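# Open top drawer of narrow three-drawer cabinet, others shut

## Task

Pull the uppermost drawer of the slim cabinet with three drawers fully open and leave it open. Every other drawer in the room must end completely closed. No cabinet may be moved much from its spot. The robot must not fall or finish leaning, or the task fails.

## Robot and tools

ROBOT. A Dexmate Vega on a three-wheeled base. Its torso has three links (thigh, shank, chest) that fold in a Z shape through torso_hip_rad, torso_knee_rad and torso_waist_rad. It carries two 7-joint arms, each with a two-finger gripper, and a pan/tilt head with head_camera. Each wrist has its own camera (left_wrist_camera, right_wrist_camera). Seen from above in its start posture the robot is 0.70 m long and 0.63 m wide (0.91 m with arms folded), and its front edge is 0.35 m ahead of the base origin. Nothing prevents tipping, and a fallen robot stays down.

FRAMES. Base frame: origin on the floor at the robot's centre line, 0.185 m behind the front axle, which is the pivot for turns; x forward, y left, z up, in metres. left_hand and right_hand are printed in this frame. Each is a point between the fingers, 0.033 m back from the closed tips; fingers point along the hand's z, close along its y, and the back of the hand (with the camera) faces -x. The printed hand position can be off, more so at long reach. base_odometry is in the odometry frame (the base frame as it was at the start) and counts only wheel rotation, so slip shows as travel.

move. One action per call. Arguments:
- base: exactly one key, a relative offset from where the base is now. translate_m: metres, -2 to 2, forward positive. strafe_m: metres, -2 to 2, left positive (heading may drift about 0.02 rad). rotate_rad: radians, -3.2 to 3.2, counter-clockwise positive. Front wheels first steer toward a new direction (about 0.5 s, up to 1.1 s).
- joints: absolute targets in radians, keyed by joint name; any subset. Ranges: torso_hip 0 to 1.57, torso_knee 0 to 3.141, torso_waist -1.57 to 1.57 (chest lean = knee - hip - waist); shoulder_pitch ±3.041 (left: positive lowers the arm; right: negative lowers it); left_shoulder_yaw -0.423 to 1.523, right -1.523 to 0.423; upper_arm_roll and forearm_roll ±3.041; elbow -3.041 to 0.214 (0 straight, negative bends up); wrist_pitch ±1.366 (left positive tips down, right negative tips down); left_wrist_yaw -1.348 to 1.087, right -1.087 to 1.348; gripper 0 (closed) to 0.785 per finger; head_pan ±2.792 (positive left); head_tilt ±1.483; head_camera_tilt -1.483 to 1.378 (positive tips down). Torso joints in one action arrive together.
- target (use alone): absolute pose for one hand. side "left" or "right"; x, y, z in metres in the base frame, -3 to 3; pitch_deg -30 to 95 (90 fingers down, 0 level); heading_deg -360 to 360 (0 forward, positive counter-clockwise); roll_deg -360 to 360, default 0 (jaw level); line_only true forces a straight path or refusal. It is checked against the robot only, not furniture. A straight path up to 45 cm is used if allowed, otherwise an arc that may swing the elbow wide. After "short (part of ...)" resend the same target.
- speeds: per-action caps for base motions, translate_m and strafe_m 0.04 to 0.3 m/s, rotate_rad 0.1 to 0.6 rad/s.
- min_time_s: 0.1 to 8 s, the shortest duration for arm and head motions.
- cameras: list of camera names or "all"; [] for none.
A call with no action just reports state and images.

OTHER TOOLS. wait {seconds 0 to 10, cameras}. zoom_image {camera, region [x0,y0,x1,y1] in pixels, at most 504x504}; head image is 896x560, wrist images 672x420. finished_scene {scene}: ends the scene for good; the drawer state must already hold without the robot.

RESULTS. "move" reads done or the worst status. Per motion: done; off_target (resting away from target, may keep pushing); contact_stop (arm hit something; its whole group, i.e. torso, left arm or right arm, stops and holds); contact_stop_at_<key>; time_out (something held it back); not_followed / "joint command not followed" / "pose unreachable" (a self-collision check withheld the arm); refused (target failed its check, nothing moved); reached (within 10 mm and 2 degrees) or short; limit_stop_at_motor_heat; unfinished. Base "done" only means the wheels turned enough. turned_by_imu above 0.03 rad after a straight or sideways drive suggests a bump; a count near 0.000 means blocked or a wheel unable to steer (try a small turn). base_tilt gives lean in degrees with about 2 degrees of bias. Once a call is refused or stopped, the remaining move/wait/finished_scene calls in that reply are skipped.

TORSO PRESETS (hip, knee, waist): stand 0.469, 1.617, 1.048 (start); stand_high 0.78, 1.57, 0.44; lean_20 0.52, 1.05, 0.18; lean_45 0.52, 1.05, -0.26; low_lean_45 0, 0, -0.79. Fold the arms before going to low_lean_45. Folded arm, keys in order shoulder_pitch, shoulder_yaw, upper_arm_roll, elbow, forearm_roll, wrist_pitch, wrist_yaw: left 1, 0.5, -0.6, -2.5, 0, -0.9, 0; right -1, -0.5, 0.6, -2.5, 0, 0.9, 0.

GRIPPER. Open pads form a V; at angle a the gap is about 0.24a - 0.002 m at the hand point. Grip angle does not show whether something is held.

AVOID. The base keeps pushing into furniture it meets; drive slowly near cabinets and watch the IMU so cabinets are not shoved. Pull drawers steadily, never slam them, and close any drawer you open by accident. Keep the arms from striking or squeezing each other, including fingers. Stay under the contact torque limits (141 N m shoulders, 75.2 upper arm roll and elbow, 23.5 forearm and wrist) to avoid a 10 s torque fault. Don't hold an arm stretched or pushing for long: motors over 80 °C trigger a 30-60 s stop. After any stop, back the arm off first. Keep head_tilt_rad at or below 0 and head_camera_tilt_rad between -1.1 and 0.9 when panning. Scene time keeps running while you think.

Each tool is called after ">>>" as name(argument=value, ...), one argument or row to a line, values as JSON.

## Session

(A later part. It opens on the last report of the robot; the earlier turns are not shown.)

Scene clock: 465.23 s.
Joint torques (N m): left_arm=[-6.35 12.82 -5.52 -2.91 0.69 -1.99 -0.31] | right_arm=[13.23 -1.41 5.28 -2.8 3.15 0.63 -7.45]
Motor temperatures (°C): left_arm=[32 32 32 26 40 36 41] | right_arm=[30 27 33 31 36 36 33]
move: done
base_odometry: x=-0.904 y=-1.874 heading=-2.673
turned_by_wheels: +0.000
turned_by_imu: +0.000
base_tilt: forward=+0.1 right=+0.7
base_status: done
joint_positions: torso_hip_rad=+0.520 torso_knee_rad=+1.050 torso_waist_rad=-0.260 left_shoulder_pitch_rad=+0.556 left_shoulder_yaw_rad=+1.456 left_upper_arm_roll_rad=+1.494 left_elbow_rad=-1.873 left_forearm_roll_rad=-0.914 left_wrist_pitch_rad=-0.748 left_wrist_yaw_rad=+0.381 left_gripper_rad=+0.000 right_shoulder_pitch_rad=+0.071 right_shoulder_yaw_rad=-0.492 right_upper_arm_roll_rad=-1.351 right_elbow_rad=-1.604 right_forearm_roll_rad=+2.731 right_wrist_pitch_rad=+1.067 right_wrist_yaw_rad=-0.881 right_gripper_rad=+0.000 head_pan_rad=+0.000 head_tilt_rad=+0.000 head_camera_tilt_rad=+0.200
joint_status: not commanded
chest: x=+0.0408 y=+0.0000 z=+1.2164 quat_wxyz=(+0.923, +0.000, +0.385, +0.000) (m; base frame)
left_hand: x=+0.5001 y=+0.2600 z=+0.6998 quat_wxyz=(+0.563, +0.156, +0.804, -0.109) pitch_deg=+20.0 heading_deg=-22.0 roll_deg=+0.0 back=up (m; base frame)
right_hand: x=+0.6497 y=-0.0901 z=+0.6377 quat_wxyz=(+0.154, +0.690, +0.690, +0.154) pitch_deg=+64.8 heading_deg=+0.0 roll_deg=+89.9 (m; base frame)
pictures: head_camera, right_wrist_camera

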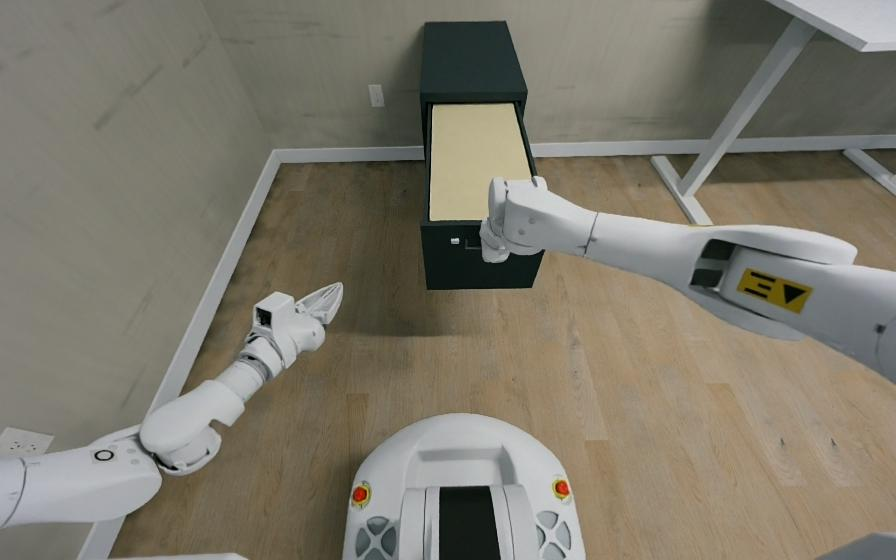

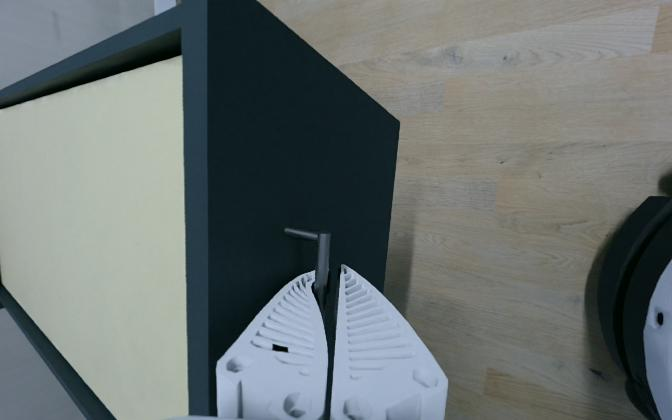

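>>> move(
  base={"translate_m": 0.5},
  speeds={"translate_m": 0.12},
  cameras=["right_wrist_camera"],
)

>>> move(
  base={"translate_m": 0.1},
  speeds={"translate_m": 0.06},
  cameras=["right_wrist_camera", "head_camera"],
)

Scene clock: 471.10 s.
Joint torques (N m): left_arm=[-6.45 12.16 -5.45 -1.8 0.66 -2.65 -0.37] | right_arm=[16.22 3.41 7.68 -5.66 -0.35 -2.71 0.21]
Motor temperatures (°C): left_arm=[32 32 32 26 40 36 41] | right_arm=[30 27 33 31 36 36 33]
move: done
base_odometry: x=-1.351 y=-2.099 heading=-2.674
turned_by_wheels: -0.001
turned_by_imu: -0.001
base_tilt: forward=+0.1 right=+0.8
base_status: done
joint_positions: torso_hip_rad=+0.520 torso_knee_rad=+1.050 torso_waist_rad=-0.260 left_shoulder_pitch_rad=+0.556 left_shoulder_yaw_rad=+1.456 left_upper_arm_roll_rad=+1.494 left_elbow_rad=-1.873 left_forearm_roll_rad=-0.914 left_wrist_pitch_rad=-0.748 left_wrist_yaw_rad=+0.381 left_gripper_rad=+0.000 right_shoulder_pitch_rad=+0.071 right_shoulder_yaw_rad=-0.492 right_upper_arm_roll_rad=-1.351 right_elbow_rad=-1.604 right_forearm_roll_rad=+2.733 right_wrist_pitch_rad=+1.067 right_wrist_yaw_rad=-0.883 right_gripper_rad=+0.000 head_pan_rad=+0.000 head_tilt_rad=+0.000 head_camera_tilt_rad=+0.200
joint_status: not commanded
chest: x=+0.0408 y=+0.0000 z=+1.2164 quat_wxyz=(+0.923, +0.000, +0.385, +0.000) (m; base frame)
left_hand: x=+0.5001 y=+0.2600 z=+0.6998 quat_wxyz=(+0.563, +0.156, +0.804, -0.109) pitch_deg=+20.0 heading_deg=-22.0 roll_deg=+0.0 back=up (m; base frame)
right_hand: x=+0.6488 y=-0.0905 z=+0.6370 quat_wxyz=(+0.153, +0.691, +0.690, +0.153) pitch_deg=+65.0 heading_deg=-0.1 roll_deg=+89.9 (m; base frame)
pictures: right_wrist_camera

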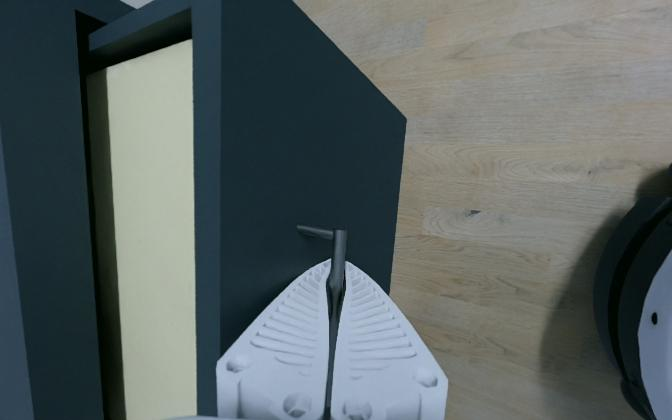

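Scene clock: 473.43 s.
Joint torques (N m): left_arm=[-6.03 11.68 -5.89 -1.55 0.32 -2.97 -0.4] | right_arm=[16.12 2.95 7.38 -4.77 -0.69 -2.38 1.07]
Motor temperatures (°C): left_arm=[32 32 32 26 40 36 41] | right_arm=[30 27 33 31 36 36 33]
move: done
base_odometry: x=-1.440 y=-2.145 heading=-2.675
turned_by_wheels: -0.001
turned_by_imu: -0.001
base_tilt: forward=+0.0 right=+0.7
base_status: done
joint_positions: torso_hip_rad=+0.520 torso_knee_rad=+1.050 torso_waist_rad=-0.260 left_shoulder_pitch_rad=+0.556 left_shoulder_yaw_rad=+1.456 left_upper_arm_roll_rad=+1.494 left_elbow_rad=-1.873 left_forearm_roll_rad=-0.914 left_wrist_pitch_rad=-0.748 left_wrist_yaw_rad=+0.381 left_gripper_rad=+0.000 right_shoulder_pitch_rad=+0.071 right_shoulder_yaw_rad=-0.492 right_upper_arm_roll_rad=-1.351 right_elbow_rad=-1.604 right_forearm_roll_rad=+2.733 right_wrist_pitch_rad=+1.067 right_wrist_yaw_rad=-0.883 right_gripper_rad=+0.000 head_pan_rad=+0.000 head_tilt_rad=+0.000 head_camera_tilt_rad=+0.200
joint_status: not commanded
chest: x=+0.0408 y=+0.0000 z=+1.2164 quat_wxyz=(+0.923, +0.000, +0.385, +0.000) (m; base frame)
left_hand: x=+0.5001 y=+0.2600 z=+0.6998 quat_wxyz=(+0.563, +0.156, +0.804, -0.109) pitch_deg=+20.0 heading_deg=-22.0 roll_deg=+0.0 back=up (m; base frame)
right_hand: x=+0.6487 y=-0.0904 z=+0.6371 quat_wxyz=(+0.153, +0.691, +0.690, +0.153) pitch_deg=+65.0 heading_deg=-0.1 roll_deg=+90.0 (m; base frame)
pictures: head_camera, right_wrist_camera

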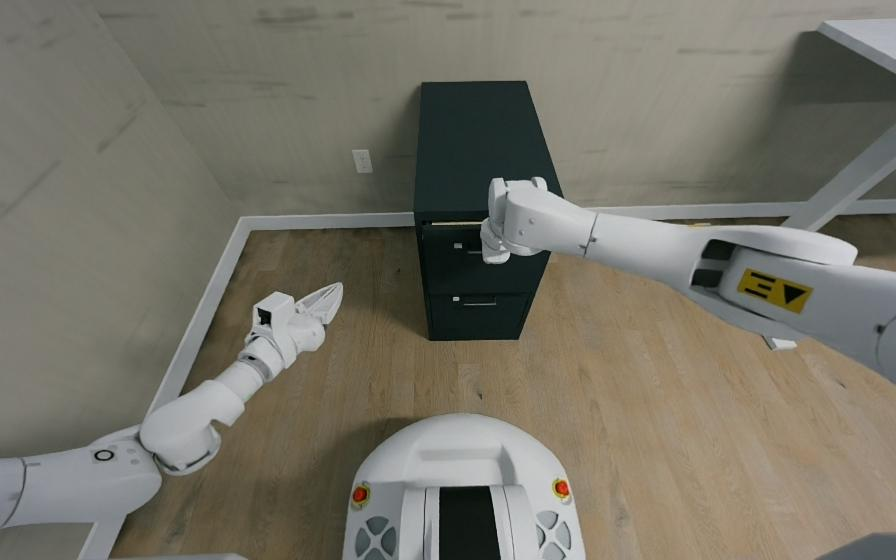

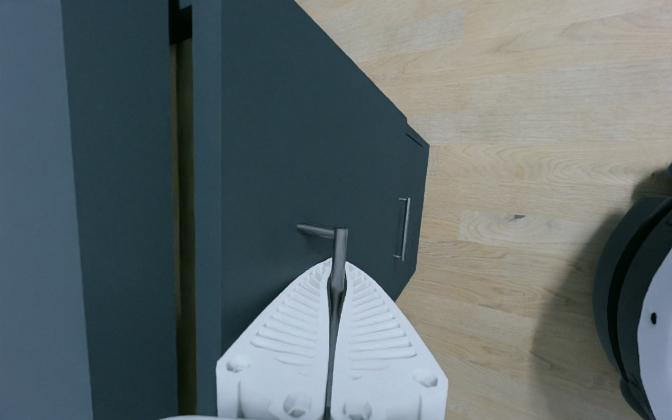

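>>> move(
  base={"translate_m": 0.03},
  speeds={"translate_m": 0.04},
  cameras=["right_wrist_camera", "head_camera"],
)

Scene clock: 476.33 s.
Joint torques (N m): left_arm=[-5.2 12.38 -5.65 -1.5 0.79 -2.48 -0.24] | right_arm=[17.68 2.11 7.49 -3.29 -1.26 -1.92 2.18]
Motor temperatures (°C): left_arm=[32 32 32 26 40 36 41] | right_arm=[30 27 33 31 36 36 33]
move: done
base_odometry: x=-1.467 y=-2.158 heading=-2.676
turned_by_wheels: -0.001
turned_by_imu: -0.001
base_tilt: forward=+0.1 right=+0.8
base_status: done
joint_positions: torso_hip_rad=+0.520 torso_knee_rad=+1.050 torso_waist_rad=-0.260 left_shoulder_pitch_rad=+0.556 left_shoulder_yaw_rad=+1.456 left_upper_arm_roll_rad=+1.494 left_elbow_rad=-1.873 left_forearm_roll_rad=-0.914 left_wrist_pitch_rad=-0.748 left_wrist_yaw_rad=+0.381 left_gripper_rad=+0.000 right_shoulder_pitch_rad=+0.071 right_shoulder_yaw_rad=-0.492 right_upper_arm_roll_rad=-1.351 right_elbow_rad=-1.604 right_forearm_roll_rad=+2.733 right_wrist_pitch_rad=+1.067 right_wrist_yaw_rad=-0.883 right_gripper_rad=+0.000 head_pan_rad=+0.000 head_tilt_rad=+0.000 head_camera_tilt_rad=+0.200
joint_status: not commanded
chest: x=+0.0407 y=+0.0000 z=+1.2164 quat_wxyz=(+0.923, +0.000, +0.385, +0.000) (m; base frame)
left_hand: x=+0.5001 y=+0.2600 z=+0.6999 quat_wxyz=(+0.563, +0.156, +0.804, -0.109) pitch_deg=+20.0 heading_deg=-22.0 roll_deg=+0.0 back=up (m; base frame)
right_hand: x=+0.6485 y=-0.0903 z=+0.6371 quat_wxyz=(+0.153, +0.691, +0.690, +0.153) pitch_deg=+65.0 heading_deg=-0.1 roll_deg=+90.0 (m; base frame)
pictures: head_camera, right_wrist_camera

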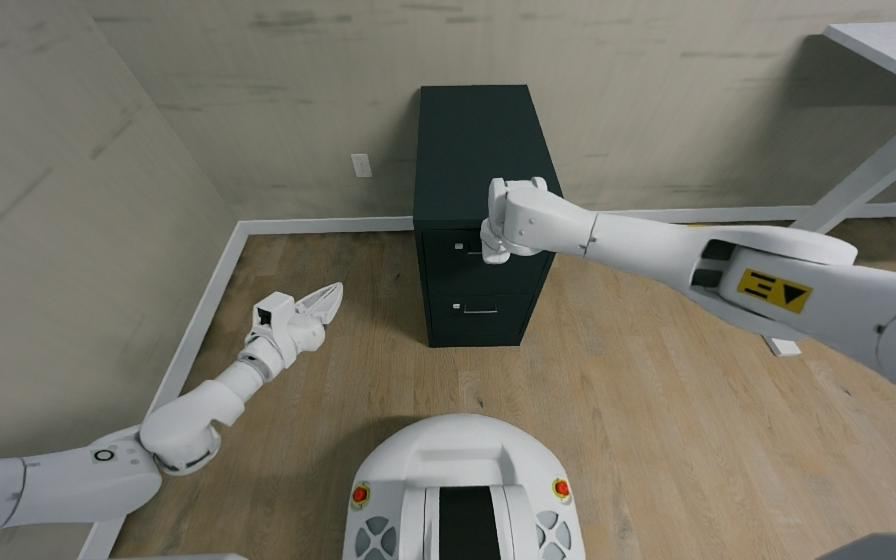

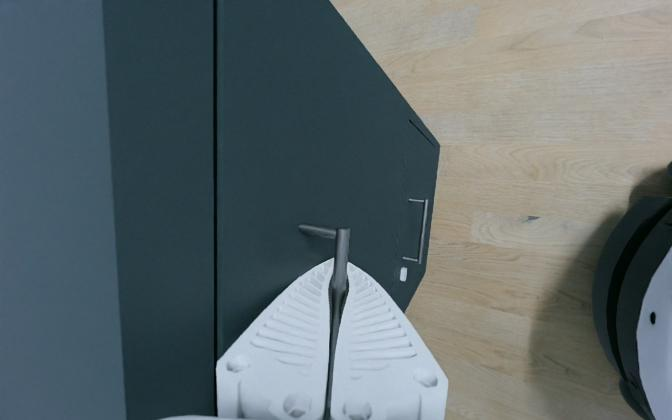

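>>> move(
  joints={"right_gripper_rad": 0.12},
  cameras=["right_wrist_camera"],
)

>>> move(
  target={"side": "right", "x": 0.60, "y": -0.09, "z": 0.742, "pitch_deg": 65, "heading_deg": 0, "roll_deg": 90, "line_only": true},
  cameras=["head_camera", "right_wrist_camera"],
)

Scene clock: 478.43 s.
Joint torques (N m): left_arm=[-4.67 10.96 -5.66 -2.65 0.44 -2.7 -0.21] | right_arm=[24.95 2.3 11.24 -4.42 -4.04 -2 6.57]
Motor temperatures (°C): left_arm=[32 32 32 26 40 36 41] | right_arm=[30 27 33 31 36 36 33]
move: done
base_odometry: x=-1.467 y=-2.158 heading=-2.676
turned_by_wheels: +0.000
turned_by_imu: +0.000
base_tilt: forward=+0.1 right=+0.8
base_status: not commanded
joint_positions: torso_hip_rad=+0.520 torso_knee_rad=+1.050 torso_waist_rad=-0.260 left_shoulder_pitch_rad=+0.556 left_shoulder_yaw_rad=+1.456 left_upper_arm_roll_rad=+1.494 left_elbow_rad=-1.873 left_forearm_roll_rad=-0.914 left_wrist_pitch_rad=-0.748 left_wrist_yaw_rad=+0.381 left_gripper_rad=+0.000 right_shoulder_pitch_rad=+0.071 right_shoulder_yaw_rad=-0.492 right_upper_arm_roll_rad=-1.352 right_elbow_rad=-1.604 right_forearm_roll_rad=+2.734 right_wrist_pitch_rad=+1.067 right_wrist_yaw_rad=-0.884 right_gripper_rad=+0.120 head_pan_rad=+0.000 head_tilt_rad=+0.000 head_camera_tilt_rad=+0.200
joint_status: all done
chest: x=+0.0407 y=+0.0000 z=+1.2164 quat_wxyz=(+0.923, +0.000, +0.385, +0.000) (m; base frame)
left_hand: x=+0.5001 y=+0.2600 z=+0.6999 quat_wxyz=(+0.563, +0.156, +0.804, -0.109) pitch_deg=+20.0 heading_deg=-22.0 roll_deg=+0.0 back=up (m; base frame)
right_hand: x=+0.6477 y=-0.0902 z=+0.6365 quat_wxyz=(+0.152, +0.691, +0.690, +0.152) pitch_deg=+65.1 heading_deg=+0.0 roll_deg=-90.0 (m; base frame)
pictures: right_wrist_camera

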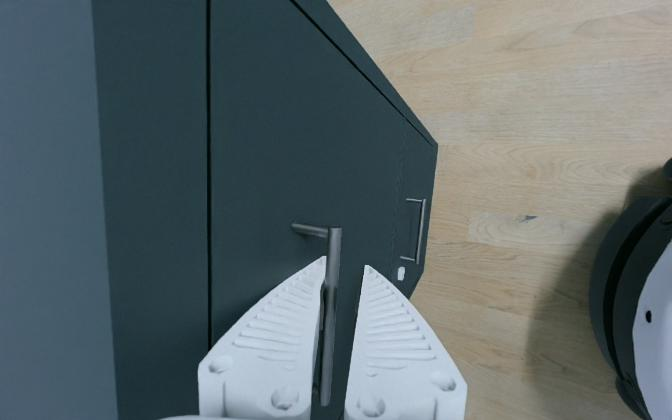

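Scene clock: 478.73 s.
Joint torques (N m): left_arm=[-4.68 10.98 -5.59 -1.57 0.65 -4.14 -0.45] | right_arm=[22.88 1.4 11.2 -3.58 -3.99 -2.89 6.54]
Motor temperatures (°C): left_arm=[32 32 32 26 40 36 41] | right_arm=[30 27 33 31 37 36 33]
move: refused
base_odometry: x=-1.467 y=-2.158 heading=-2.676
turned_by_wheels: +0.000
turned_by_imu: +0.000
base_tilt: forward=+0.0 right=+0.7
base_status: not commanded
joint_positions: torso_hip_rad=+0.520 torso_knee_rad=+1.050 torso_waist_rad=-0.260 left_shoulder_pitch_rad=+0.556 left_shoulder_yaw_rad=+1.456 left_upper_arm_roll_rad=+1.494 left_elbow_rad=-1.873 left_forearm_roll_rad=-0.914 left_wrist_pitch_rad=-0.748 left_wrist_yaw_rad=+0.381 left_gripper_rad=+0.000 right_shoulder_pitch_rad=+0.071 right_shoulder_yaw_rad=-0.492 right_upper_arm_roll_rad=-1.352 right_elbow_rad=-1.604 right_forearm_roll_rad=+2.734 right_wrist_pitch_rad=+1.067 right_wrist_yaw_rad=-0.884 right_gripper_rad=+0.120 head_pan_rad=+0.000 head_tilt_rad=+0.000 head_camera_tilt_rad=+0.200
joint_status: not commanded
chest: x=+0.0407 y=+0.0000 z=+1.2164 quat_wxyz=(+0.923, +0.000, +0.385, +0.000) (m; base frame)
left_hand: x=+0.5001 y=+0.2600 z=+0.6999 quat_wxyz=(+0.563, +0.156, +0.804, -0.109) pitch_deg=+20.0 heading_deg=-22.0 roll_deg=+0.0 back=up (m; base frame)
right_hand: x=+0.6477 y=-0.0902 z=+0.6365 quat_wxyz=(+0.152, +0.691, +0.690, +0.152) pitch_deg=+65.1 heading_deg=+0.0 roll_deg=-90.0 (m; base frame)
right_hand_status: refused: neither the straight line nor an arc passes: along the straight line the arm gets 67% of the way (right_wrist_pitch_rad and right_wrist_yaw_rad at their limits); the best arc brings the right finger within 1.9 cm of the left finger (limit 2.0). Nothing moved.
pictures: head_camera, right_wrist_camera

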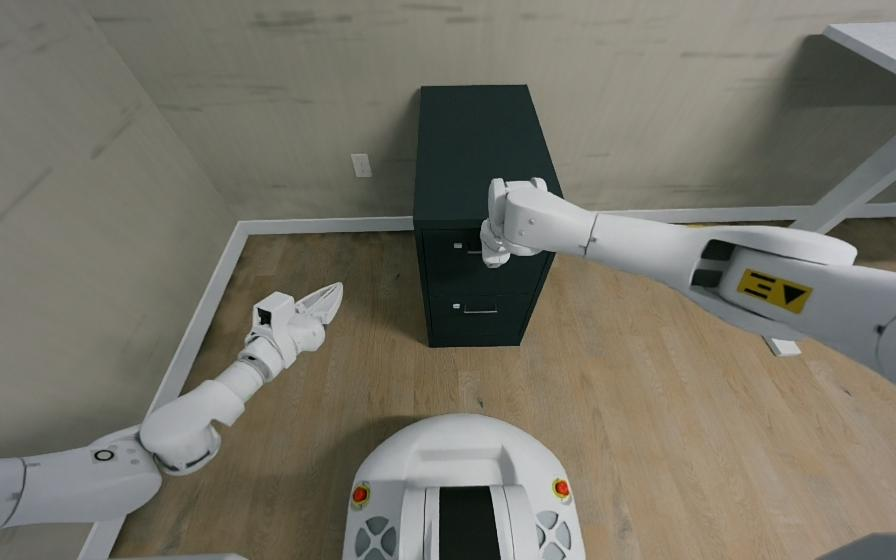

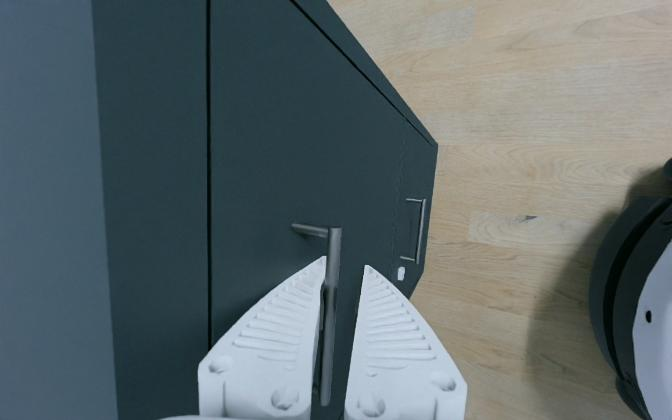

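>>> move(
  target={"side": "right", "x": 0.62, "y": -0.11, "z": 0.70, "pitch_deg": 65, "heading_deg": 0, "roll_deg": 90, "line_only": true},
  cameras=[],
)

>>> move(
  base={"translate_m": -0.35},
  cameras=["head_camera"],
)

Scene clock: 481.63 s.
Joint torques (N m): left_arm=[-5.26 12.52 -5.2 -1.85 0.63 -2.44 -0.53] | right_arm=[34.16 -1.53 6.47 -4.5 -1.86 -0.13 0.65]
Motor temperatures (°C): left_arm=[32 32 32 26 40 36 41] | right_arm=[30 27 33 31 37 36 33]
move: done
base_odometry: x=-1.467 y=-2.158 heading=-2.676
turned_by_wheels: +0.000
turned_by_imu: +0.000
base_tilt: forward=+0.0 right=+0.8
base_status: not commanded
joint_positions: torso_hip_rad=+0.520 torso_knee_rad=+1.050 torso_waist_rad=-0.260 left_shoulder_pitch_rad=+0.556 left_shoulder_yaw_rad=+1.456 left_upper_arm_roll_rad=+1.494 left_elbow_rad=-1.873 left_forearm_roll_rad=-0.914 left_wrist_pitch_rad=-0.748 left_wrist_yaw_rad=+0.381 left_gripper_rad=+0.000 right_shoulder_pitch_rad=+0.148 right_shoulder_yaw_rad=-0.653 right_upper_arm_roll_rad=-1.385 right_elbow_rad=-1.916 right_forearm_roll_rad=+2.697 right_wrist_pitch_rad=+1.223 right_wrist_yaw_rad=-1.028 right_gripper_rad=+0.120 head_pan_rad=+0.000 head_tilt_rad=+0.000 head_camera_tilt_rad=+0.200
joint_status: not commanded
chest: x=+0.0409 y=+0.0000 z=+1.2163 quat_wxyz=(+0.923, +0.000, +0.385, +0.000) (m; base frame)
left_hand: x=+0.5001 y=+0.2600 z=+0.6997 quat_wxyz=(+0.563, +0.156, +0.804, -0.109) pitch_deg=+20.0 heading_deg=-22.0 roll_deg=+0.0 back=up (m; base frame)
right_hand: x=+0.6203 y=-0.1097 z=+0.6988 quat_wxyz=(+0.153, +0.690, +0.690, +0.153) pitch_deg=+65.0 heading_deg=+0.0 roll_deg=-90.0 (m; base frame)
right_hand_status: reached (straight line, planned for 1.3 s): 1 mm and 0.0 deg off.
pictures: none
No camera images: "cameras" was empty.

Scene clock: 484.50 s.
Joint torques (N m): left_arm=[-5.71 12.94 -5.76 -3.1 0.62 -2.52 -0.13] | right_arm=[34.44 -2.95 6.87 -4.03 -1.63 0.23 0.66]
Motor temperatures (°C): left_arm=[32 32 32 26 40 36 41] | right_arm=[30 27 33 31 37 36 33]
move: done
base_odometry: x=-1.154 y=-2.001 heading=-2.677
turned_by_wheels: -0.001
turned_by_imu: -0.001
base_tilt: forward=+0.1 right=+0.7
base_status: done
joint_positions: torso_hip_rad=+0.520 torso_knee_rad=+1.050 torso_waist_rad=-0.260 left_shoulder_pitch_rad=+0.556 left_shoulder_yaw_rad=+1.456 left_upper_arm_roll_rad=+1.494 left_elbow_rad=-1.873 left_forearm_roll_rad=-0.914 left_wrist_pitch_rad=-0.748 left_wrist_yaw_rad=+0.381 left_gripper_rad=+0.000 right_shoulder_pitch_rad=+0.149 right_shoulder_yaw_rad=-0.655 right_upper_arm_roll_rad=-1.385 right_elbow_rad=-1.920 right_forearm_roll_rad=+2.697 right_wrist_pitch_rad=+1.224 right_wrist_yaw_rad=-1.030 right_gripper_rad=+0.120 head_pan_rad=+0.000 head_tilt_rad=+0.000 head_camera_tilt_rad=+0.200
joint_status: not commanded
chest: x=+0.0407 y=+0.0000 z=+1.2164 quat_wxyz=(+0.923, +0.000, +0.385, +0.000) (m; base frame)
left_hand: x=+0.5001 y=+0.2600 z=+0.6998 quat_wxyz=(+0.563, +0.156, +0.804, -0.109) pitch_deg=+20.0 heading_deg=-22.0 roll_deg=+0.0 back=up (m; base frame)
right_hand: x=+0.6198 y=-0.1100 z=+0.6997 quat_wxyz=(+0.153, +0.690, +0.690, +0.153) pitch_deg=+65.0 heading_deg=+0.0 roll_deg=-90.0 (m; base frame)
pictures: head_camera

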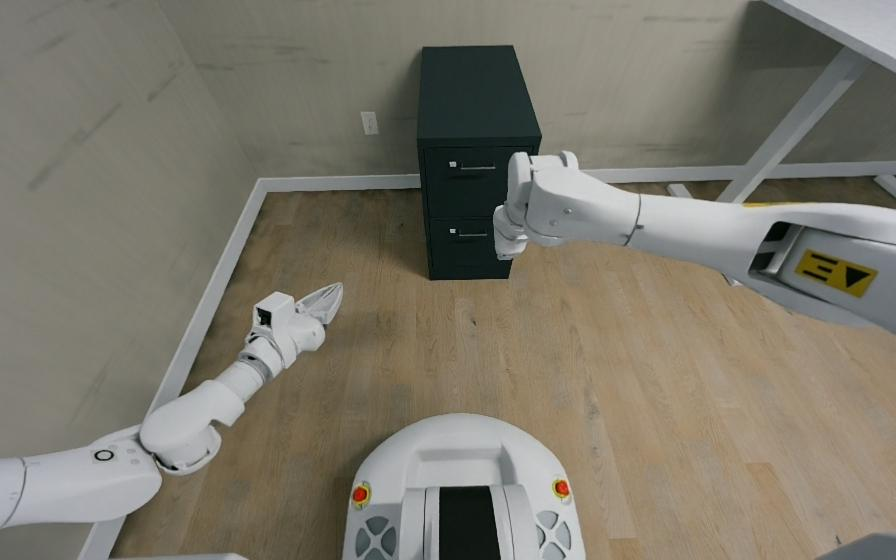

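>>> move(
  joints={"torso_hip_rad": 0.26, "torso_knee_rad": 0.525, "torso_waist_rad": -0.525},
  cameras=["head_camera"],
)

Scene clock: 488.50 s.
Joint torques (N m): left_arm=[-5.37 11.63 -5.4 -3.13 0.68 -2.55 -0.53] | right_arm=[33.57 -4.01 7.42 -4.4 -1.71 0.34 0.67]
Motor temperatures (°C): left_arm=[32 32 32 26 40 36 41] | right_arm=[30 27 33 31 37 36 33]
move: done
base_odometry: x=-1.154 y=-2.001 heading=-2.677
turned_by_wheels: +0.000
turned_by_imu: +0.000
base_tilt: forward=+0.0 right=+0.7
base_status: not commanded
joint_positions: torso_hip_rad=+0.260 torso_knee_rad=+0.525 torso_waist_rad=-0.525 left_shoulder_pitch_rad=+0.556 left_shoulder_yaw_rad=+1.456 left_upper_arm_roll_rad=+1.494 left_elbow_rad=-1.873 left_forearm_roll_rad=-0.914 left_wrist_pitch_rad=-0.748 left_wrist_yaw_rad=+0.381 left_gripper_rad=+0.000 right_shoulder_pitch_rad=+0.149 right_shoulder_yaw_rad=-0.655 right_upper_arm_roll_rad=-1.385 right_elbow_rad=-1.920 right_forearm_roll_rad=+2.697 right_wrist_pitch_rad=+1.224 right_wrist_yaw_rad=-1.030 right_gripper_rad=+0.120 head_pan_rad=+0.000 head_tilt_rad=+0.000 head_camera_tilt_rad=+0.200
joint_status: all done
chest: x=+0.0340 y=+0.0000 z=+1.0403 quat_wxyz=(+0.923, +0.000, +0.385, +0.000) (m; base frame)
left_hand: x=+0.4933 y=+0.2600 z=+0.5238 quat_wxyz=(+0.563, +0.156, +0.804, -0.109) pitch_deg=+20.0 heading_deg=-22.0 roll_deg=+0.0 back=up (m; base frame)
right_hand: x=+0.6131 y=-0.1100 z=+0.5237 quat_wxyz=(+0.153, +0.690, +0.690, +0.153) pitch_deg=+65.0 heading_deg=+0.0 roll_deg=-90.0 (m; base frame)
pictures: head_camera

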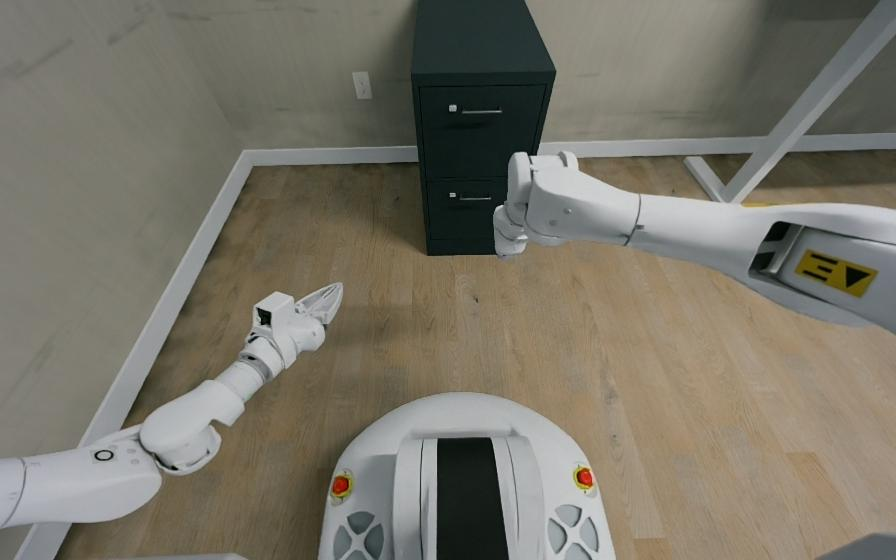

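>>> move(
  target={"side": "left", "x": 0.62, "y": 0.22, "z": 0.53, "pitch_deg": 65, "heading_deg": 0, "roll_deg": -90},
  cameras=["head_camera"],
)

Scene clock: 496.43 s.
Joint torques (N m): left_arm=[-27.67 -0.15 -16.04 -3.93 1.85 0.76 -0.05] | right_arm=[34.27 -2.07 7.27 -3.25 -1.75 0.4 0.66]
Motor temperatures (°C): left_arm=[32 32 32 26 40 35 41] | right_arm=[30 27 33 31 37 36 33]
move: done
base_odometry: x=-1.154 y=-2.001 heading=-2.677
turned_by_wheels: +0.000
turned_by_imu: +0.000
base_tilt: forward=+0.1 right=+0.8
base_status: not commanded
joint_positions: torso_hip_rad=+0.260 torso_knee_rad=+0.525 torso_waist_rad=-0.525 left_shoulder_pitch_rad=+0.159 left_shoulder_yaw_rad=+0.872 left_upper_arm_roll_rad=+0.966 left_elbow_rad=-1.958 left_forearm_roll_rad=+0.622 left_wrist_pitch_rad=+0.889 left_wrist_yaw_rad=-1.184 left_gripper_rad=+0.000 right_shoulder_pitch_rad=+0.149 right_shoulder_yaw_rad=-0.655 right_upper_arm_roll_rad=-1.385 right_elbow_rad=-1.920 right_forearm_roll_rad=+2.697 right_wrist_pitch_rad=+1.224 right_wrist_yaw_rad=-1.030 right_gripper_rad=+0.120 head_pan_rad=+0.000 head_tilt_rad=+0.000 head_camera_tilt_rad=+0.200
joint_status: not commanded
chest: x=+0.0340 y=+0.0000 z=+1.0403 quat_wxyz=(+0.923, +0.000, +0.385, +0.000) (m; base frame)
left_hand: x=+0.6191 y=+0.2195 z=+0.5285 quat_wxyz=(+0.153, +0.692, +0.689, +0.152) pitch_deg=+65.1 heading_deg=-0.2 roll_deg=+90.0 (m; base frame)
left_hand_status: reached (checked arc [no straight line was possible; over the whole arc the hand travels 0.60 m to end 0.13 m from its start, up to 0.25 m off the straight line; left_wrist_pitch_rad turns most, 1.64 rad; on the way or at its end the hand turns up to 89 deg from its attitude at the start], planned for 5.5 s): 2 mm and 0.2 deg off.
right_hand: x=+0.6131 y=-0.1100 z=+0.5237 quat_wxyz=(+0.153, +0.690, +0.690, +0.153) pitch_deg=+65.0 heading_deg=+0.0 roll_deg=-90.0 (m; base frame)
pictures: head_camera

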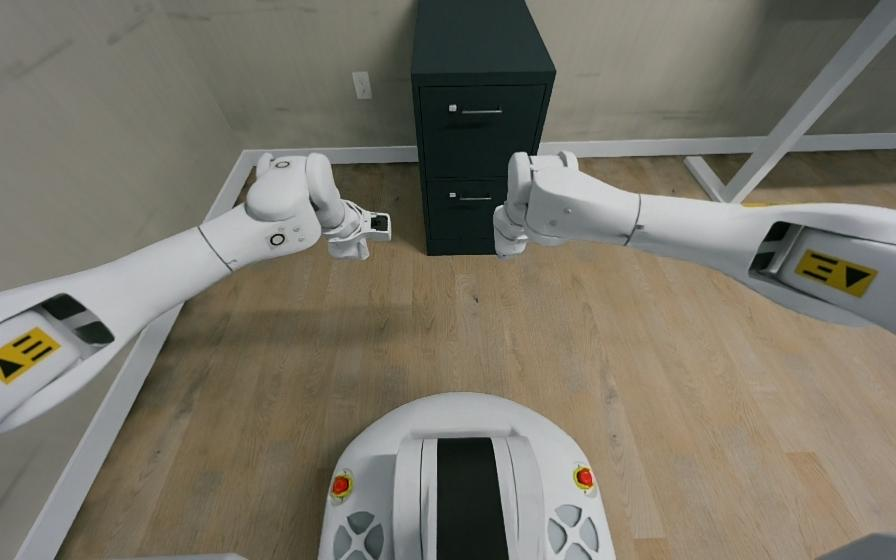

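>>> move(
  joints={"torso_hip_rad": 0.0, "torso_knee_rad": 0.0, "torso_waist_rad": -0.79},
  cameras=["head_camera"],
)

Scene clock: 499.97 s.
Joint torques (N m): left_arm=[-28.87 -0.39 -15.32 -4.28 1.94 0.51 0.03] | right_arm=[34.39 -1.64 7.16 -2.97 -1.58 0.89 0.89]
Motor temperatures (°C): left_arm=[32 31 32 26 40 35 41] | right_arm=[31 27 33 31 37 36 33]
move: done
base_odometry: x=-1.154 y=-2.001 heading=-2.677
turned_by_wheels: +0.000
turned_by_imu: +0.000
base_tilt: forward=+0.1 right=+0.8
base_status: not commanded
joint_positions: torso_hip_rad=+0.001 torso_knee_rad=+0.000 torso_waist_rad=-0.790 left_shoulder_pitch_rad=+0.158 left_shoulder_yaw_rad=+0.871 left_upper_arm_roll_rad=+0.965 left_elbow_rad=-1.958 left_forearm_roll_rad=+0.625 left_wrist_pitch_rad=+0.893 left_wrist_yaw_rad=-1.187 left_gripper_rad=+0.000 right_shoulder_pitch_rad=+0.149 right_shoulder_yaw_rad=-0.655 right_upper_arm_roll_rad=-1.385 right_elbow_rad=-1.920 right_forearm_roll_rad=+2.697 right_wrist_pitch_rad=+1.224 right_wrist_yaw_rad=-1.030 right_gripper_rad=+0.120 head_pan_rad=+0.000 head_tilt_rad=+0.000 head_camera_tilt_rad=+0.200
joint_status: all done
chest: x=+0.0283 y=+0.0000 z=+0.8382 quat_wxyz=(+0.923, +0.000, +0.385, +0.000) (m; base frame)
left_hand: x=+0.6143 y=+0.2200 z=+0.3279 quat_wxyz=(+0.153, +0.690, +0.690, +0.153) pitch_deg=+65.0 heading_deg=+0.0 roll_deg=-90.0 (m; base frame)
right_hand: x=+0.6076 y=-0.1100 z=+0.3219 quat_wxyz=(+0.153, +0.690, +0.690, +0.153) pitch_deg=+65.0 heading_deg=+0.0 roll_deg=-90.0 (m; base frame)
pictures: head_camera

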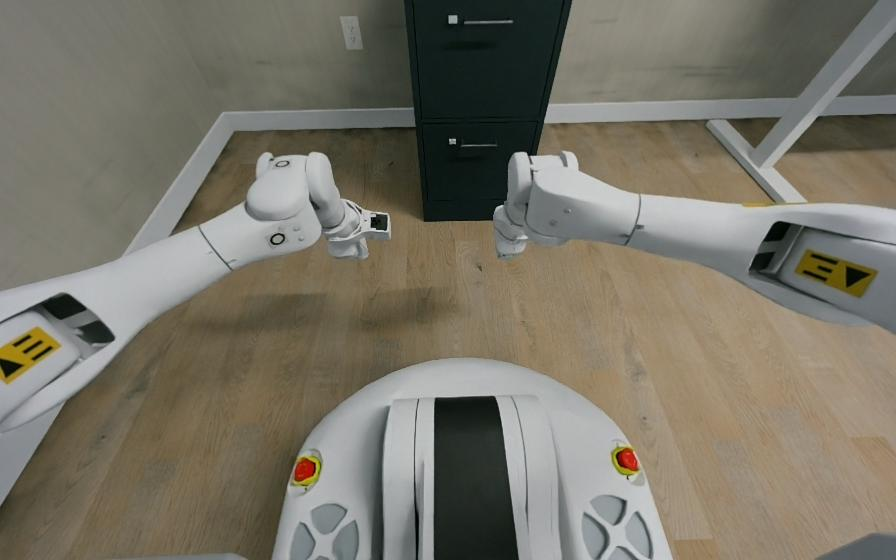

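>>> move(
  joints={"torso_waist_rad": -1.05},
  cameras=["head_camera"],
)

Scene clock: 502.37 s.
Joint torques (N m): left_arm=[-21.58 -0.76 -13.49 -5.65 1.36 -0.04 -0.08] | right_arm=[28.9 -2.82 5.43 -5.44 -1.42 0.34 0.36]
Motor temperatures (°C): left_arm=[32 31 32 26 40 35 41] | right_arm=[31 27 33 31 37 36 33]
move: done
base_odometry: x=-1.154 y=-2.001 heading=-2.677
turned_by_wheels: +0.000
turned_by_imu: +0.000
base_tilt: forward=+0.1 right=+0.7
base_status: not commanded
joint_positions: torso_hip_rad=+0.001 torso_knee_rad=+0.000 torso_waist_rad=-1.050 left_shoulder_pitch_rad=+0.158 left_shoulder_yaw_rad=+0.871 left_upper_arm_roll_rad=+0.964 left_elbow_rad=-1.958 left_forearm_roll_rad=+0.625 left_wrist_pitch_rad=+0.893 left_wrist_yaw_rad=-1.187 left_gripper_rad=+0.000 right_shoulder_pitch_rad=+0.149 right_shoulder_yaw_rad=-0.655 right_upper_arm_roll_rad=-1.385 right_elbow_rad=-1.920 right_forearm_roll_rad=+2.697 right_wrist_pitch_rad=+1.224 right_wrist_yaw_rad=-1.030 right_gripper_rad=+0.120 head_pan_rad=+0.000 head_tilt_rad=+0.000 head_camera_tilt_rad=+0.200
joint_status: all done
chest: x=+0.1104 y=+0.0000 z=+0.7556 quat_wxyz=(+0.865, +0.000, +0.501, +0.000) (m; base frame)
left_hand: x=+0.5456 y=+0.2200 z=+0.1119 quat_wxyz=(+0.062, +0.704, +0.704, +0.062) pitch_deg=+79.9 heading_deg=+0.0 roll_deg=-90.0 (m; base frame)
right_hand: x=+0.5376 y=-0.1100 z=+0.1078 quat_wxyz=(+0.062, +0.704, +0.704, +0.062) pitch_deg=+79.9 heading_deg=+0.0 roll_deg=-90.0 (m; base frame)
pictures: head_camera

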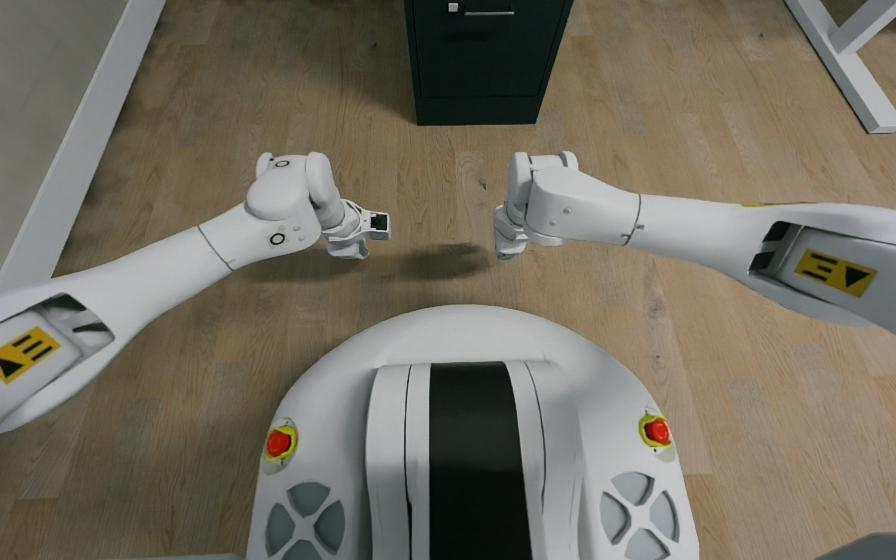

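>>> move(
  target={"side": "left", "x": 0.62, "y": 0.2, "z": 0.10, "pitch_deg": 65, "heading_deg": 0, "roll_deg": -90},
  cameras=[],
)

>>> move(
  target={"side": "left", "x": 0.645, "y": 0.2, "z": 0.055, "pitch_deg": 65, "heading_deg": 0, "roll_deg": -90, "line_only": true},
  cameras=["head_camera", "left_wrist_camera"],
)

Scene clock: 505.17 s.
Joint torques (N m): left_arm=[-12.26 0.46 -13.33 -5.12 1.68 -0.66 0.72] | right_arm=[30.07 -3.24 4.85 -3.36 -1.2 0.71 0.33]
Motor temperatures (°C): left_arm=[32 31 32 26 40 35 41] | right_arm=[31 27 33 31 37 36 33]
move: done
base_odometry: x=-1.154 y=-2.001 heading=-2.677
turned_by_wheels: +0.000
turned_by_imu: +0.000
base_tilt: forward=+0.1 right=+0.8
base_status: not commanded
joint_positions: torso_hip_rad=+0.001 torso_knee_rad=+0.000 torso_waist_rad=-1.050 left_shoulder_pitch_rad=+0.225 left_shoulder_yaw_rad=+0.766 left_upper_arm_roll_rad=+0.957 left_elbow_rad=-1.862 left_forearm_roll_rad=+0.697 left_wrist_pitch_rad=+0.868 left_wrist_yaw_rad=-0.887 left_gripper_rad=+0.000 right_shoulder_pitch_rad=+0.149 right_shoulder_yaw_rad=-0.655 right_upper_arm_roll_rad=-1.385 right_elbow_rad=-1.920 right_forearm_roll_rad=+2.697 right_wrist_pitch_rad=+1.224 right_wrist_yaw_rad=-1.030 right_gripper_rad=+0.120 head_pan_rad=+0.000 head_tilt_rad=+0.000 head_camera_tilt_rad=+0.200
joint_status: not commanded
chest: x=+0.1104 y=+0.0000 z=+0.7556 quat_wxyz=(+0.865, +0.000, +0.501, +0.000) (m; base frame)
left_hand: x=+0.6190 y=+0.2003 z=+0.1000 quat_wxyz=(+0.152, +0.691, +0.691, +0.152) pitch_deg=+65.2 heading_deg=+0.0 roll_deg=-90.0 (m; base frame)
left_hand_status: reached (straight line, planned for 1.3 s): 1 mm and 0.2 deg off.
right_hand: x=+0.5376 y=-0.1100 z=+0.1078 quat_wxyz=(+0.062, +0.704, +0.704, +0.062) pitch_deg=+79.9 heading_deg=+0.0 roll_deg=-90.0 (m; base frame)
pictures: none
No camera images: "cameras" was empty.

Scene clock: 507.57 s.
Joint torques (N m): left_arm=[-23.73 -0.62 -6.81 -4.53 1.04 0.26 0.83] | right_arm=[29.95 -2.25 5.37 -5.67 -1.22 0.69 0.36]
Motor temperatures (°C): left_arm=[32 31 32 26 40 35 41] | right_arm=[31 27 33 31 37 36 33]
move: done
base_odometry: x=-1.154 y=-2.001 heading=-2.677
turned_by_wheels: +0.000
turned_by_imu: +0.000
base_tilt: forward=+0.0 right=+0.8
base_status: not commanded
joint_positions: torso_hip_rad=+0.001 torso_knee_rad=+0.000 torso_waist_rad=-1.050 left_shoulder_pitch_rad=+0.187 left_shoulder_yaw_rad=+0.654 left_upper_arm_roll_rad=+0.969 left_elbow_rad=-1.605 left_forearm_roll_rad=+0.655 left_wrist_pitch_rad=+0.741 left_wrist_yaw_rad=-0.772 left_gripper_rad=+0.000 right_shoulder_pitch_rad=+0.149 right_shoulder_yaw_rad=-0.655 right_upper_arm_roll_rad=-1.385 right_elbow_rad=-1.920 right_forearm_roll_rad=+2.697 right_wrist_pitch_rad=+1.224 right_wrist_yaw_rad=-1.030 right_gripper_rad=+0.120 head_pan_rad=+0.000 head_tilt_rad=+0.000 head_camera_tilt_rad=+0.200
joint_status: not commanded
chest: x=+0.1104 y=+0.0000 z=+0.7556 quat_wxyz=(+0.865, +0.000, +0.501, +0.000) (m; base frame)
left_hand: x=+0.6445 y=+0.2002 z=+0.0555 quat_wxyz=(+0.153, +0.690, +0.690, +0.153) pitch_deg=+65.0 heading_deg=+0.0 roll_deg=-90.0 (m; base frame)
left_hand_status: reached (straight line, planned for 1.1 s): 1 mm and 0.0 deg off.
right_hand: x=+0.5376 y=-0.1100 z=+0.1078 quat_wxyz=(+0.062, +0.704, +0.704, +0.062) pitch_deg=+79.9 heading_deg=+0.0 roll_deg=-90.0 (m; base frame)
pictures: head_camera, left_wrist_camera

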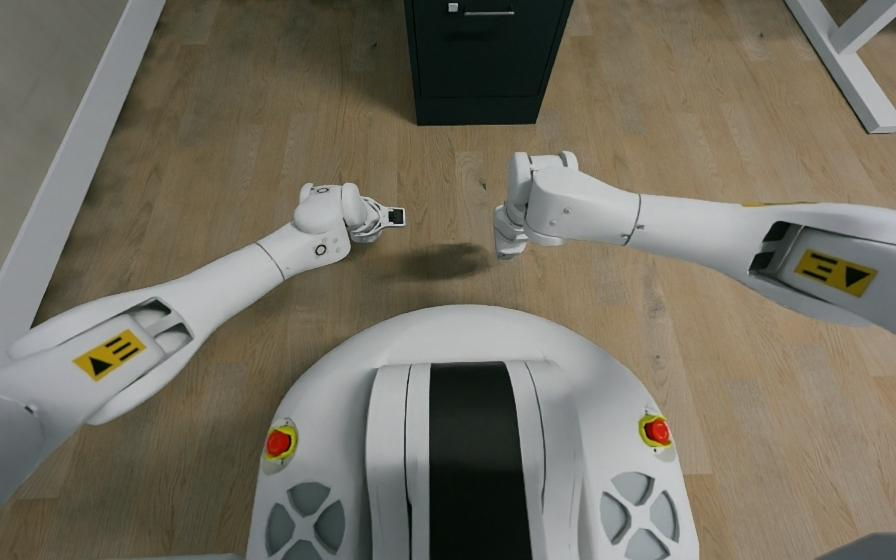

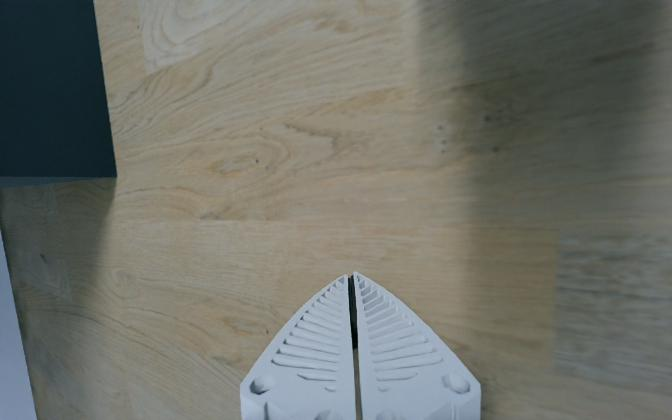

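>>> move(
  joints={"torso_waist_rad": -0.79},
  cameras=[],
)

>>> move(
  target={"side": "left", "x": 0.64, "y": 0.2, "z": 0.40, "pitch_deg": 66, "heading_deg": 0, "roll_deg": 180},
  cameras=["head_camera", "left_wrist_camera"],
)

Scene clock: 510.17 s.
Joint torques (N m): left_arm=[-30.78 -1.05 -8.86 -4.81 1.73 -0.37 0.93] | right_arm=[33 -3.31 6.69 -2.82 -1.31 0.28 0.7]
Motor temperatures (°C): left_arm=[32 31 32 26 40 35 41] | right_arm=[31 27 33 31 37 36 33]
move: done
base_odometry: x=-1.154 y=-2.001 heading=-2.677
turned_by_wheels: +0.000
turned_by_imu: +0.000
base_tilt: forward=+0.0 right=+0.7
base_status: not commanded
joint_positions: torso_hip_rad=+0.001 torso_knee_rad=+0.000 torso_waist_rad=-0.790 left_shoulder_pitch_rad=+0.186 left_shoulder_yaw_rad=+0.652 left_upper_arm_roll_rad=+0.969 left_elbow_rad=-1.601 left_forearm_roll_rad=+0.654 left_wrist_pitch_rad=+0.739 left_wrist_yaw_rad=-0.771 left_gripper_rad=+0.000 right_shoulder_pitch_rad=+0.149 right_shoulder_yaw_rad=-0.655 right_upper_arm_roll_rad=-1.385 right_elbow_rad=-1.920 right_forearm_roll_rad=+2.697 right_wrist_pitch_rad=+1.224 right_wrist_yaw_rad=-1.030 right_gripper_rad=+0.120 head_pan_rad=+0.000 head_tilt_rad=+0.000 head_camera_tilt_rad=+0.200
joint_status: all done
chest: x=+0.0283 y=+0.0000 z=+0.8382 quat_wxyz=(+0.923, +0.000, +0.385, +0.000) (m; base frame)
left_hand: x=+0.7248 y=+0.2001 z=+0.2983 quat_wxyz=(+0.241, +0.665, +0.665, +0.241) pitch_deg=+50.1 heading_deg=+0.0 roll_deg=-90.0 (m; base frame)
right_hand: x=+0.6077 y=-0.1100 z=+0.3219 quat_wxyz=(+0.153, +0.690, +0.690, +0.153) pitch_deg=+65.0 heading_deg=+0.0 roll_deg=-90.0 (m; base frame)
pictures: none
No camera images: "cameras" was empty.

Scene clock: 516.30 s.
Joint torques (N m): left_arm=[-30.88 3.85 -10.64 -3.2 -0.46 0.65 -0.25] | right_arm=[33.75 -4.19 7.45 -3.48 -1.53 0.51 0.81]
Motor temperatures (°C): left_arm=[32 31 32 26 40 35 41] | right_arm=[31 27 33 31 37 36 33]
move: done
base_odometry: x=-1.154 y=-2.001 heading=-2.677
turned_by_wheels: +0.000
turned_by_imu: +0.000
base_tilt: forward=+0.0 right=+0.8
base_status: not commanded
joint_positions: torso_hip_rad=+0.001 torso_knee_rad=+0.000 torso_waist_rad=-0.790 left_shoulder_pitch_rad=-0.388 left_shoulder_yaw_rad=+0.933 left_upper_arm_roll_rad=+1.305 left_elbow_rad=-1.728 left_forearm_roll_rad=+0.829 left_wrist_pitch_rad=-0.701 left_wrist_yaw_rad=-1.143 left_gripper_rad=+0.000 right_shoulder_pitch_rad=+0.149 right_shoulder_yaw_rad=-0.655 right_upper_arm_roll_rad=-1.385 right_elbow_rad=-1.920 right_forearm_roll_rad=+2.697 right_wrist_pitch_rad=+1.224 right_wrist_yaw_rad=-1.030 right_gripper_rad=+0.120 head_pan_rad=+0.000 head_tilt_rad=+0.000 head_camera_tilt_rad=+0.200
joint_status: not commanded
chest: x=+0.0283 y=+0.0000 z=+0.8382 quat_wxyz=(+0.923, +0.000, +0.385, +0.000) (m; base frame)
left_hand: x=+0.6402 y=+0.1990 z=+0.3997 quat_wxyz=(+0.002, +0.978, +0.002, +0.208) pitch_deg=+66.0 heading_deg=-0.3 roll_deg=-0.5 back=down (m; base frame)
left_hand_status: reached (checked arc [no straight line was possible; over the whole arc the hand travels 0.26 m to end 0.13 m from its start, up to 0.10 m off the straight line; left_wrist_pitch_rad turns most, 1.44 rad; on the way or at its end the hand turns up to 91 deg from its attitude at the start], planned for 4.9 s): 1 mm and 0.3 deg off.
right_hand: x=+0.6077 y=-0.1100 z=+0.3219 quat_wxyz=(+0.153, +0.690, +0.690, +0.153) pitch_deg=+65.0 heading_deg=+0.0 roll_deg=-90.0 (m; base frame)
pictures: head_camera, left_wrist_camera

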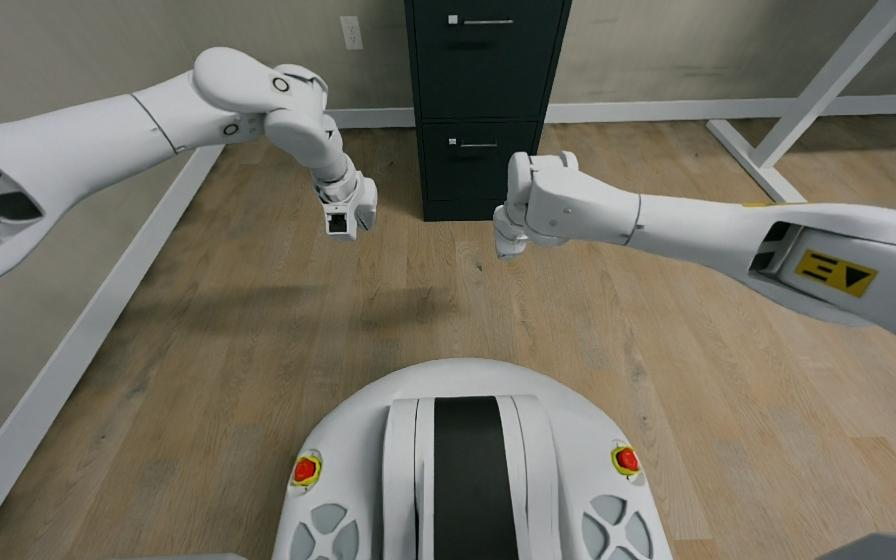

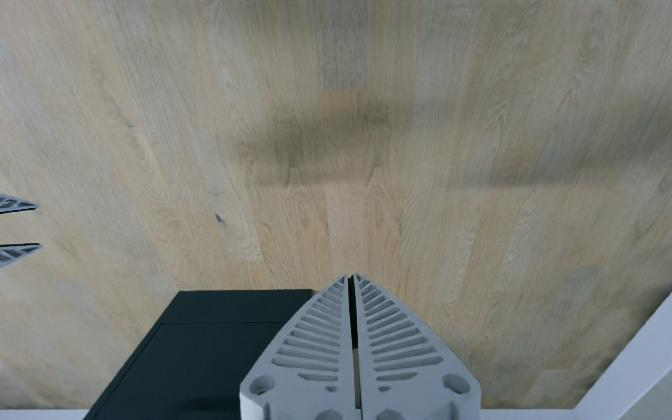

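>>> move(
  target={"side": "left", "x": 0.70, "y": 0.2, "z": 0.28, "pitch_deg": 66, "heading_deg": 0, "roll_deg": 180, "line_only": true},
  cameras=["head_camera"],
)

Scene clock: 520.00 s.
Joint torques (N m): left_arm=[-22.97 -1.76 -8.83 -1.35 -0.11 1.4 0.03] | right_arm=[33.22 -4.06 6.75 -3.95 -1.58 0.24 0.78]
Motor temperatures (°C): left_arm=[32 31 32 26 40 35 41] | right_arm=[31 27 33 31 37 36 33]
move: done
base_odometry: x=-1.154 y=-2.001 heading=-2.677
turned_by_wheels: +0.000
turned_by_imu: +0.000
base_tilt: forward=+0.0 right=+0.7
base_status: not commanded
joint_positions: torso_hip_rad=+0.001 torso_knee_rad=+0.000 torso_waist_rad=-0.790 left_shoulder_pitch_rad=-0.330 left_shoulder_yaw_rad=+0.648 left_upper_arm_roll_rad=+1.411 left_elbow_rad=-1.201 left_forearm_roll_rad=+1.174 left_wrist_pitch_rad=-0.711 left_wrist_yaw_rad=-0.749 left_gripper_rad=+0.000 right_shoulder_pitch_rad=+0.149 right_shoulder_yaw_rad=-0.655 right_upper_arm_roll_rad=-1.385 right_elbow_rad=-1.920 right_forearm_roll_rad=+2.697 right_wrist_pitch_rad=+1.224 right_wrist_yaw_rad=-1.030 right_gripper_rad=+0.120 head_pan_rad=+0.000 head_tilt_rad=+0.000 head_camera_tilt_rad=+0.200
joint_status: not commanded
chest: x=+0.0283 y=+0.0000 z=+0.8382 quat_wxyz=(+0.923, +0.000, +0.385, +0.000) (m; base frame)
left_hand: x=+0.6998 y=+0.2000 z=+0.2809 quat_wxyz=(+0.000, +0.978, +0.000, +0.208) pitch_deg=+66.0 heading_deg=+0.0 roll_deg=+0.0 back=down (m; base frame)
left_hand_status: reached (straight line, planned for 2.0 s): 1 mm and 0.0 deg off.
right_hand: x=+0.6077 y=-0.1100 z=+0.3219 quat_wxyz=(+0.153, +0.690, +0.690, +0.153) pitch_deg=+65.0 heading_deg=+0.0 roll_deg=-90.0 (m; base frame)
pictures: head_camera

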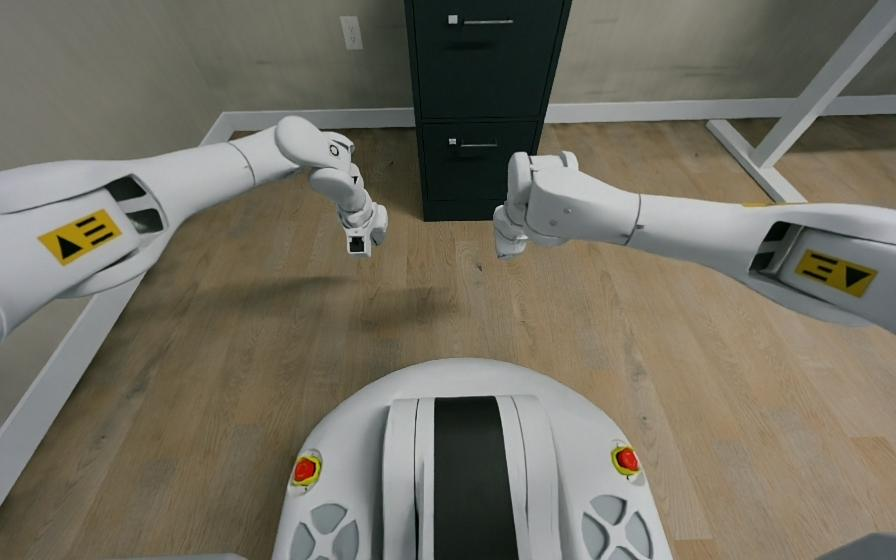

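>>> finished_scene(
  scene=1,
)

The scene is finished: the task was done.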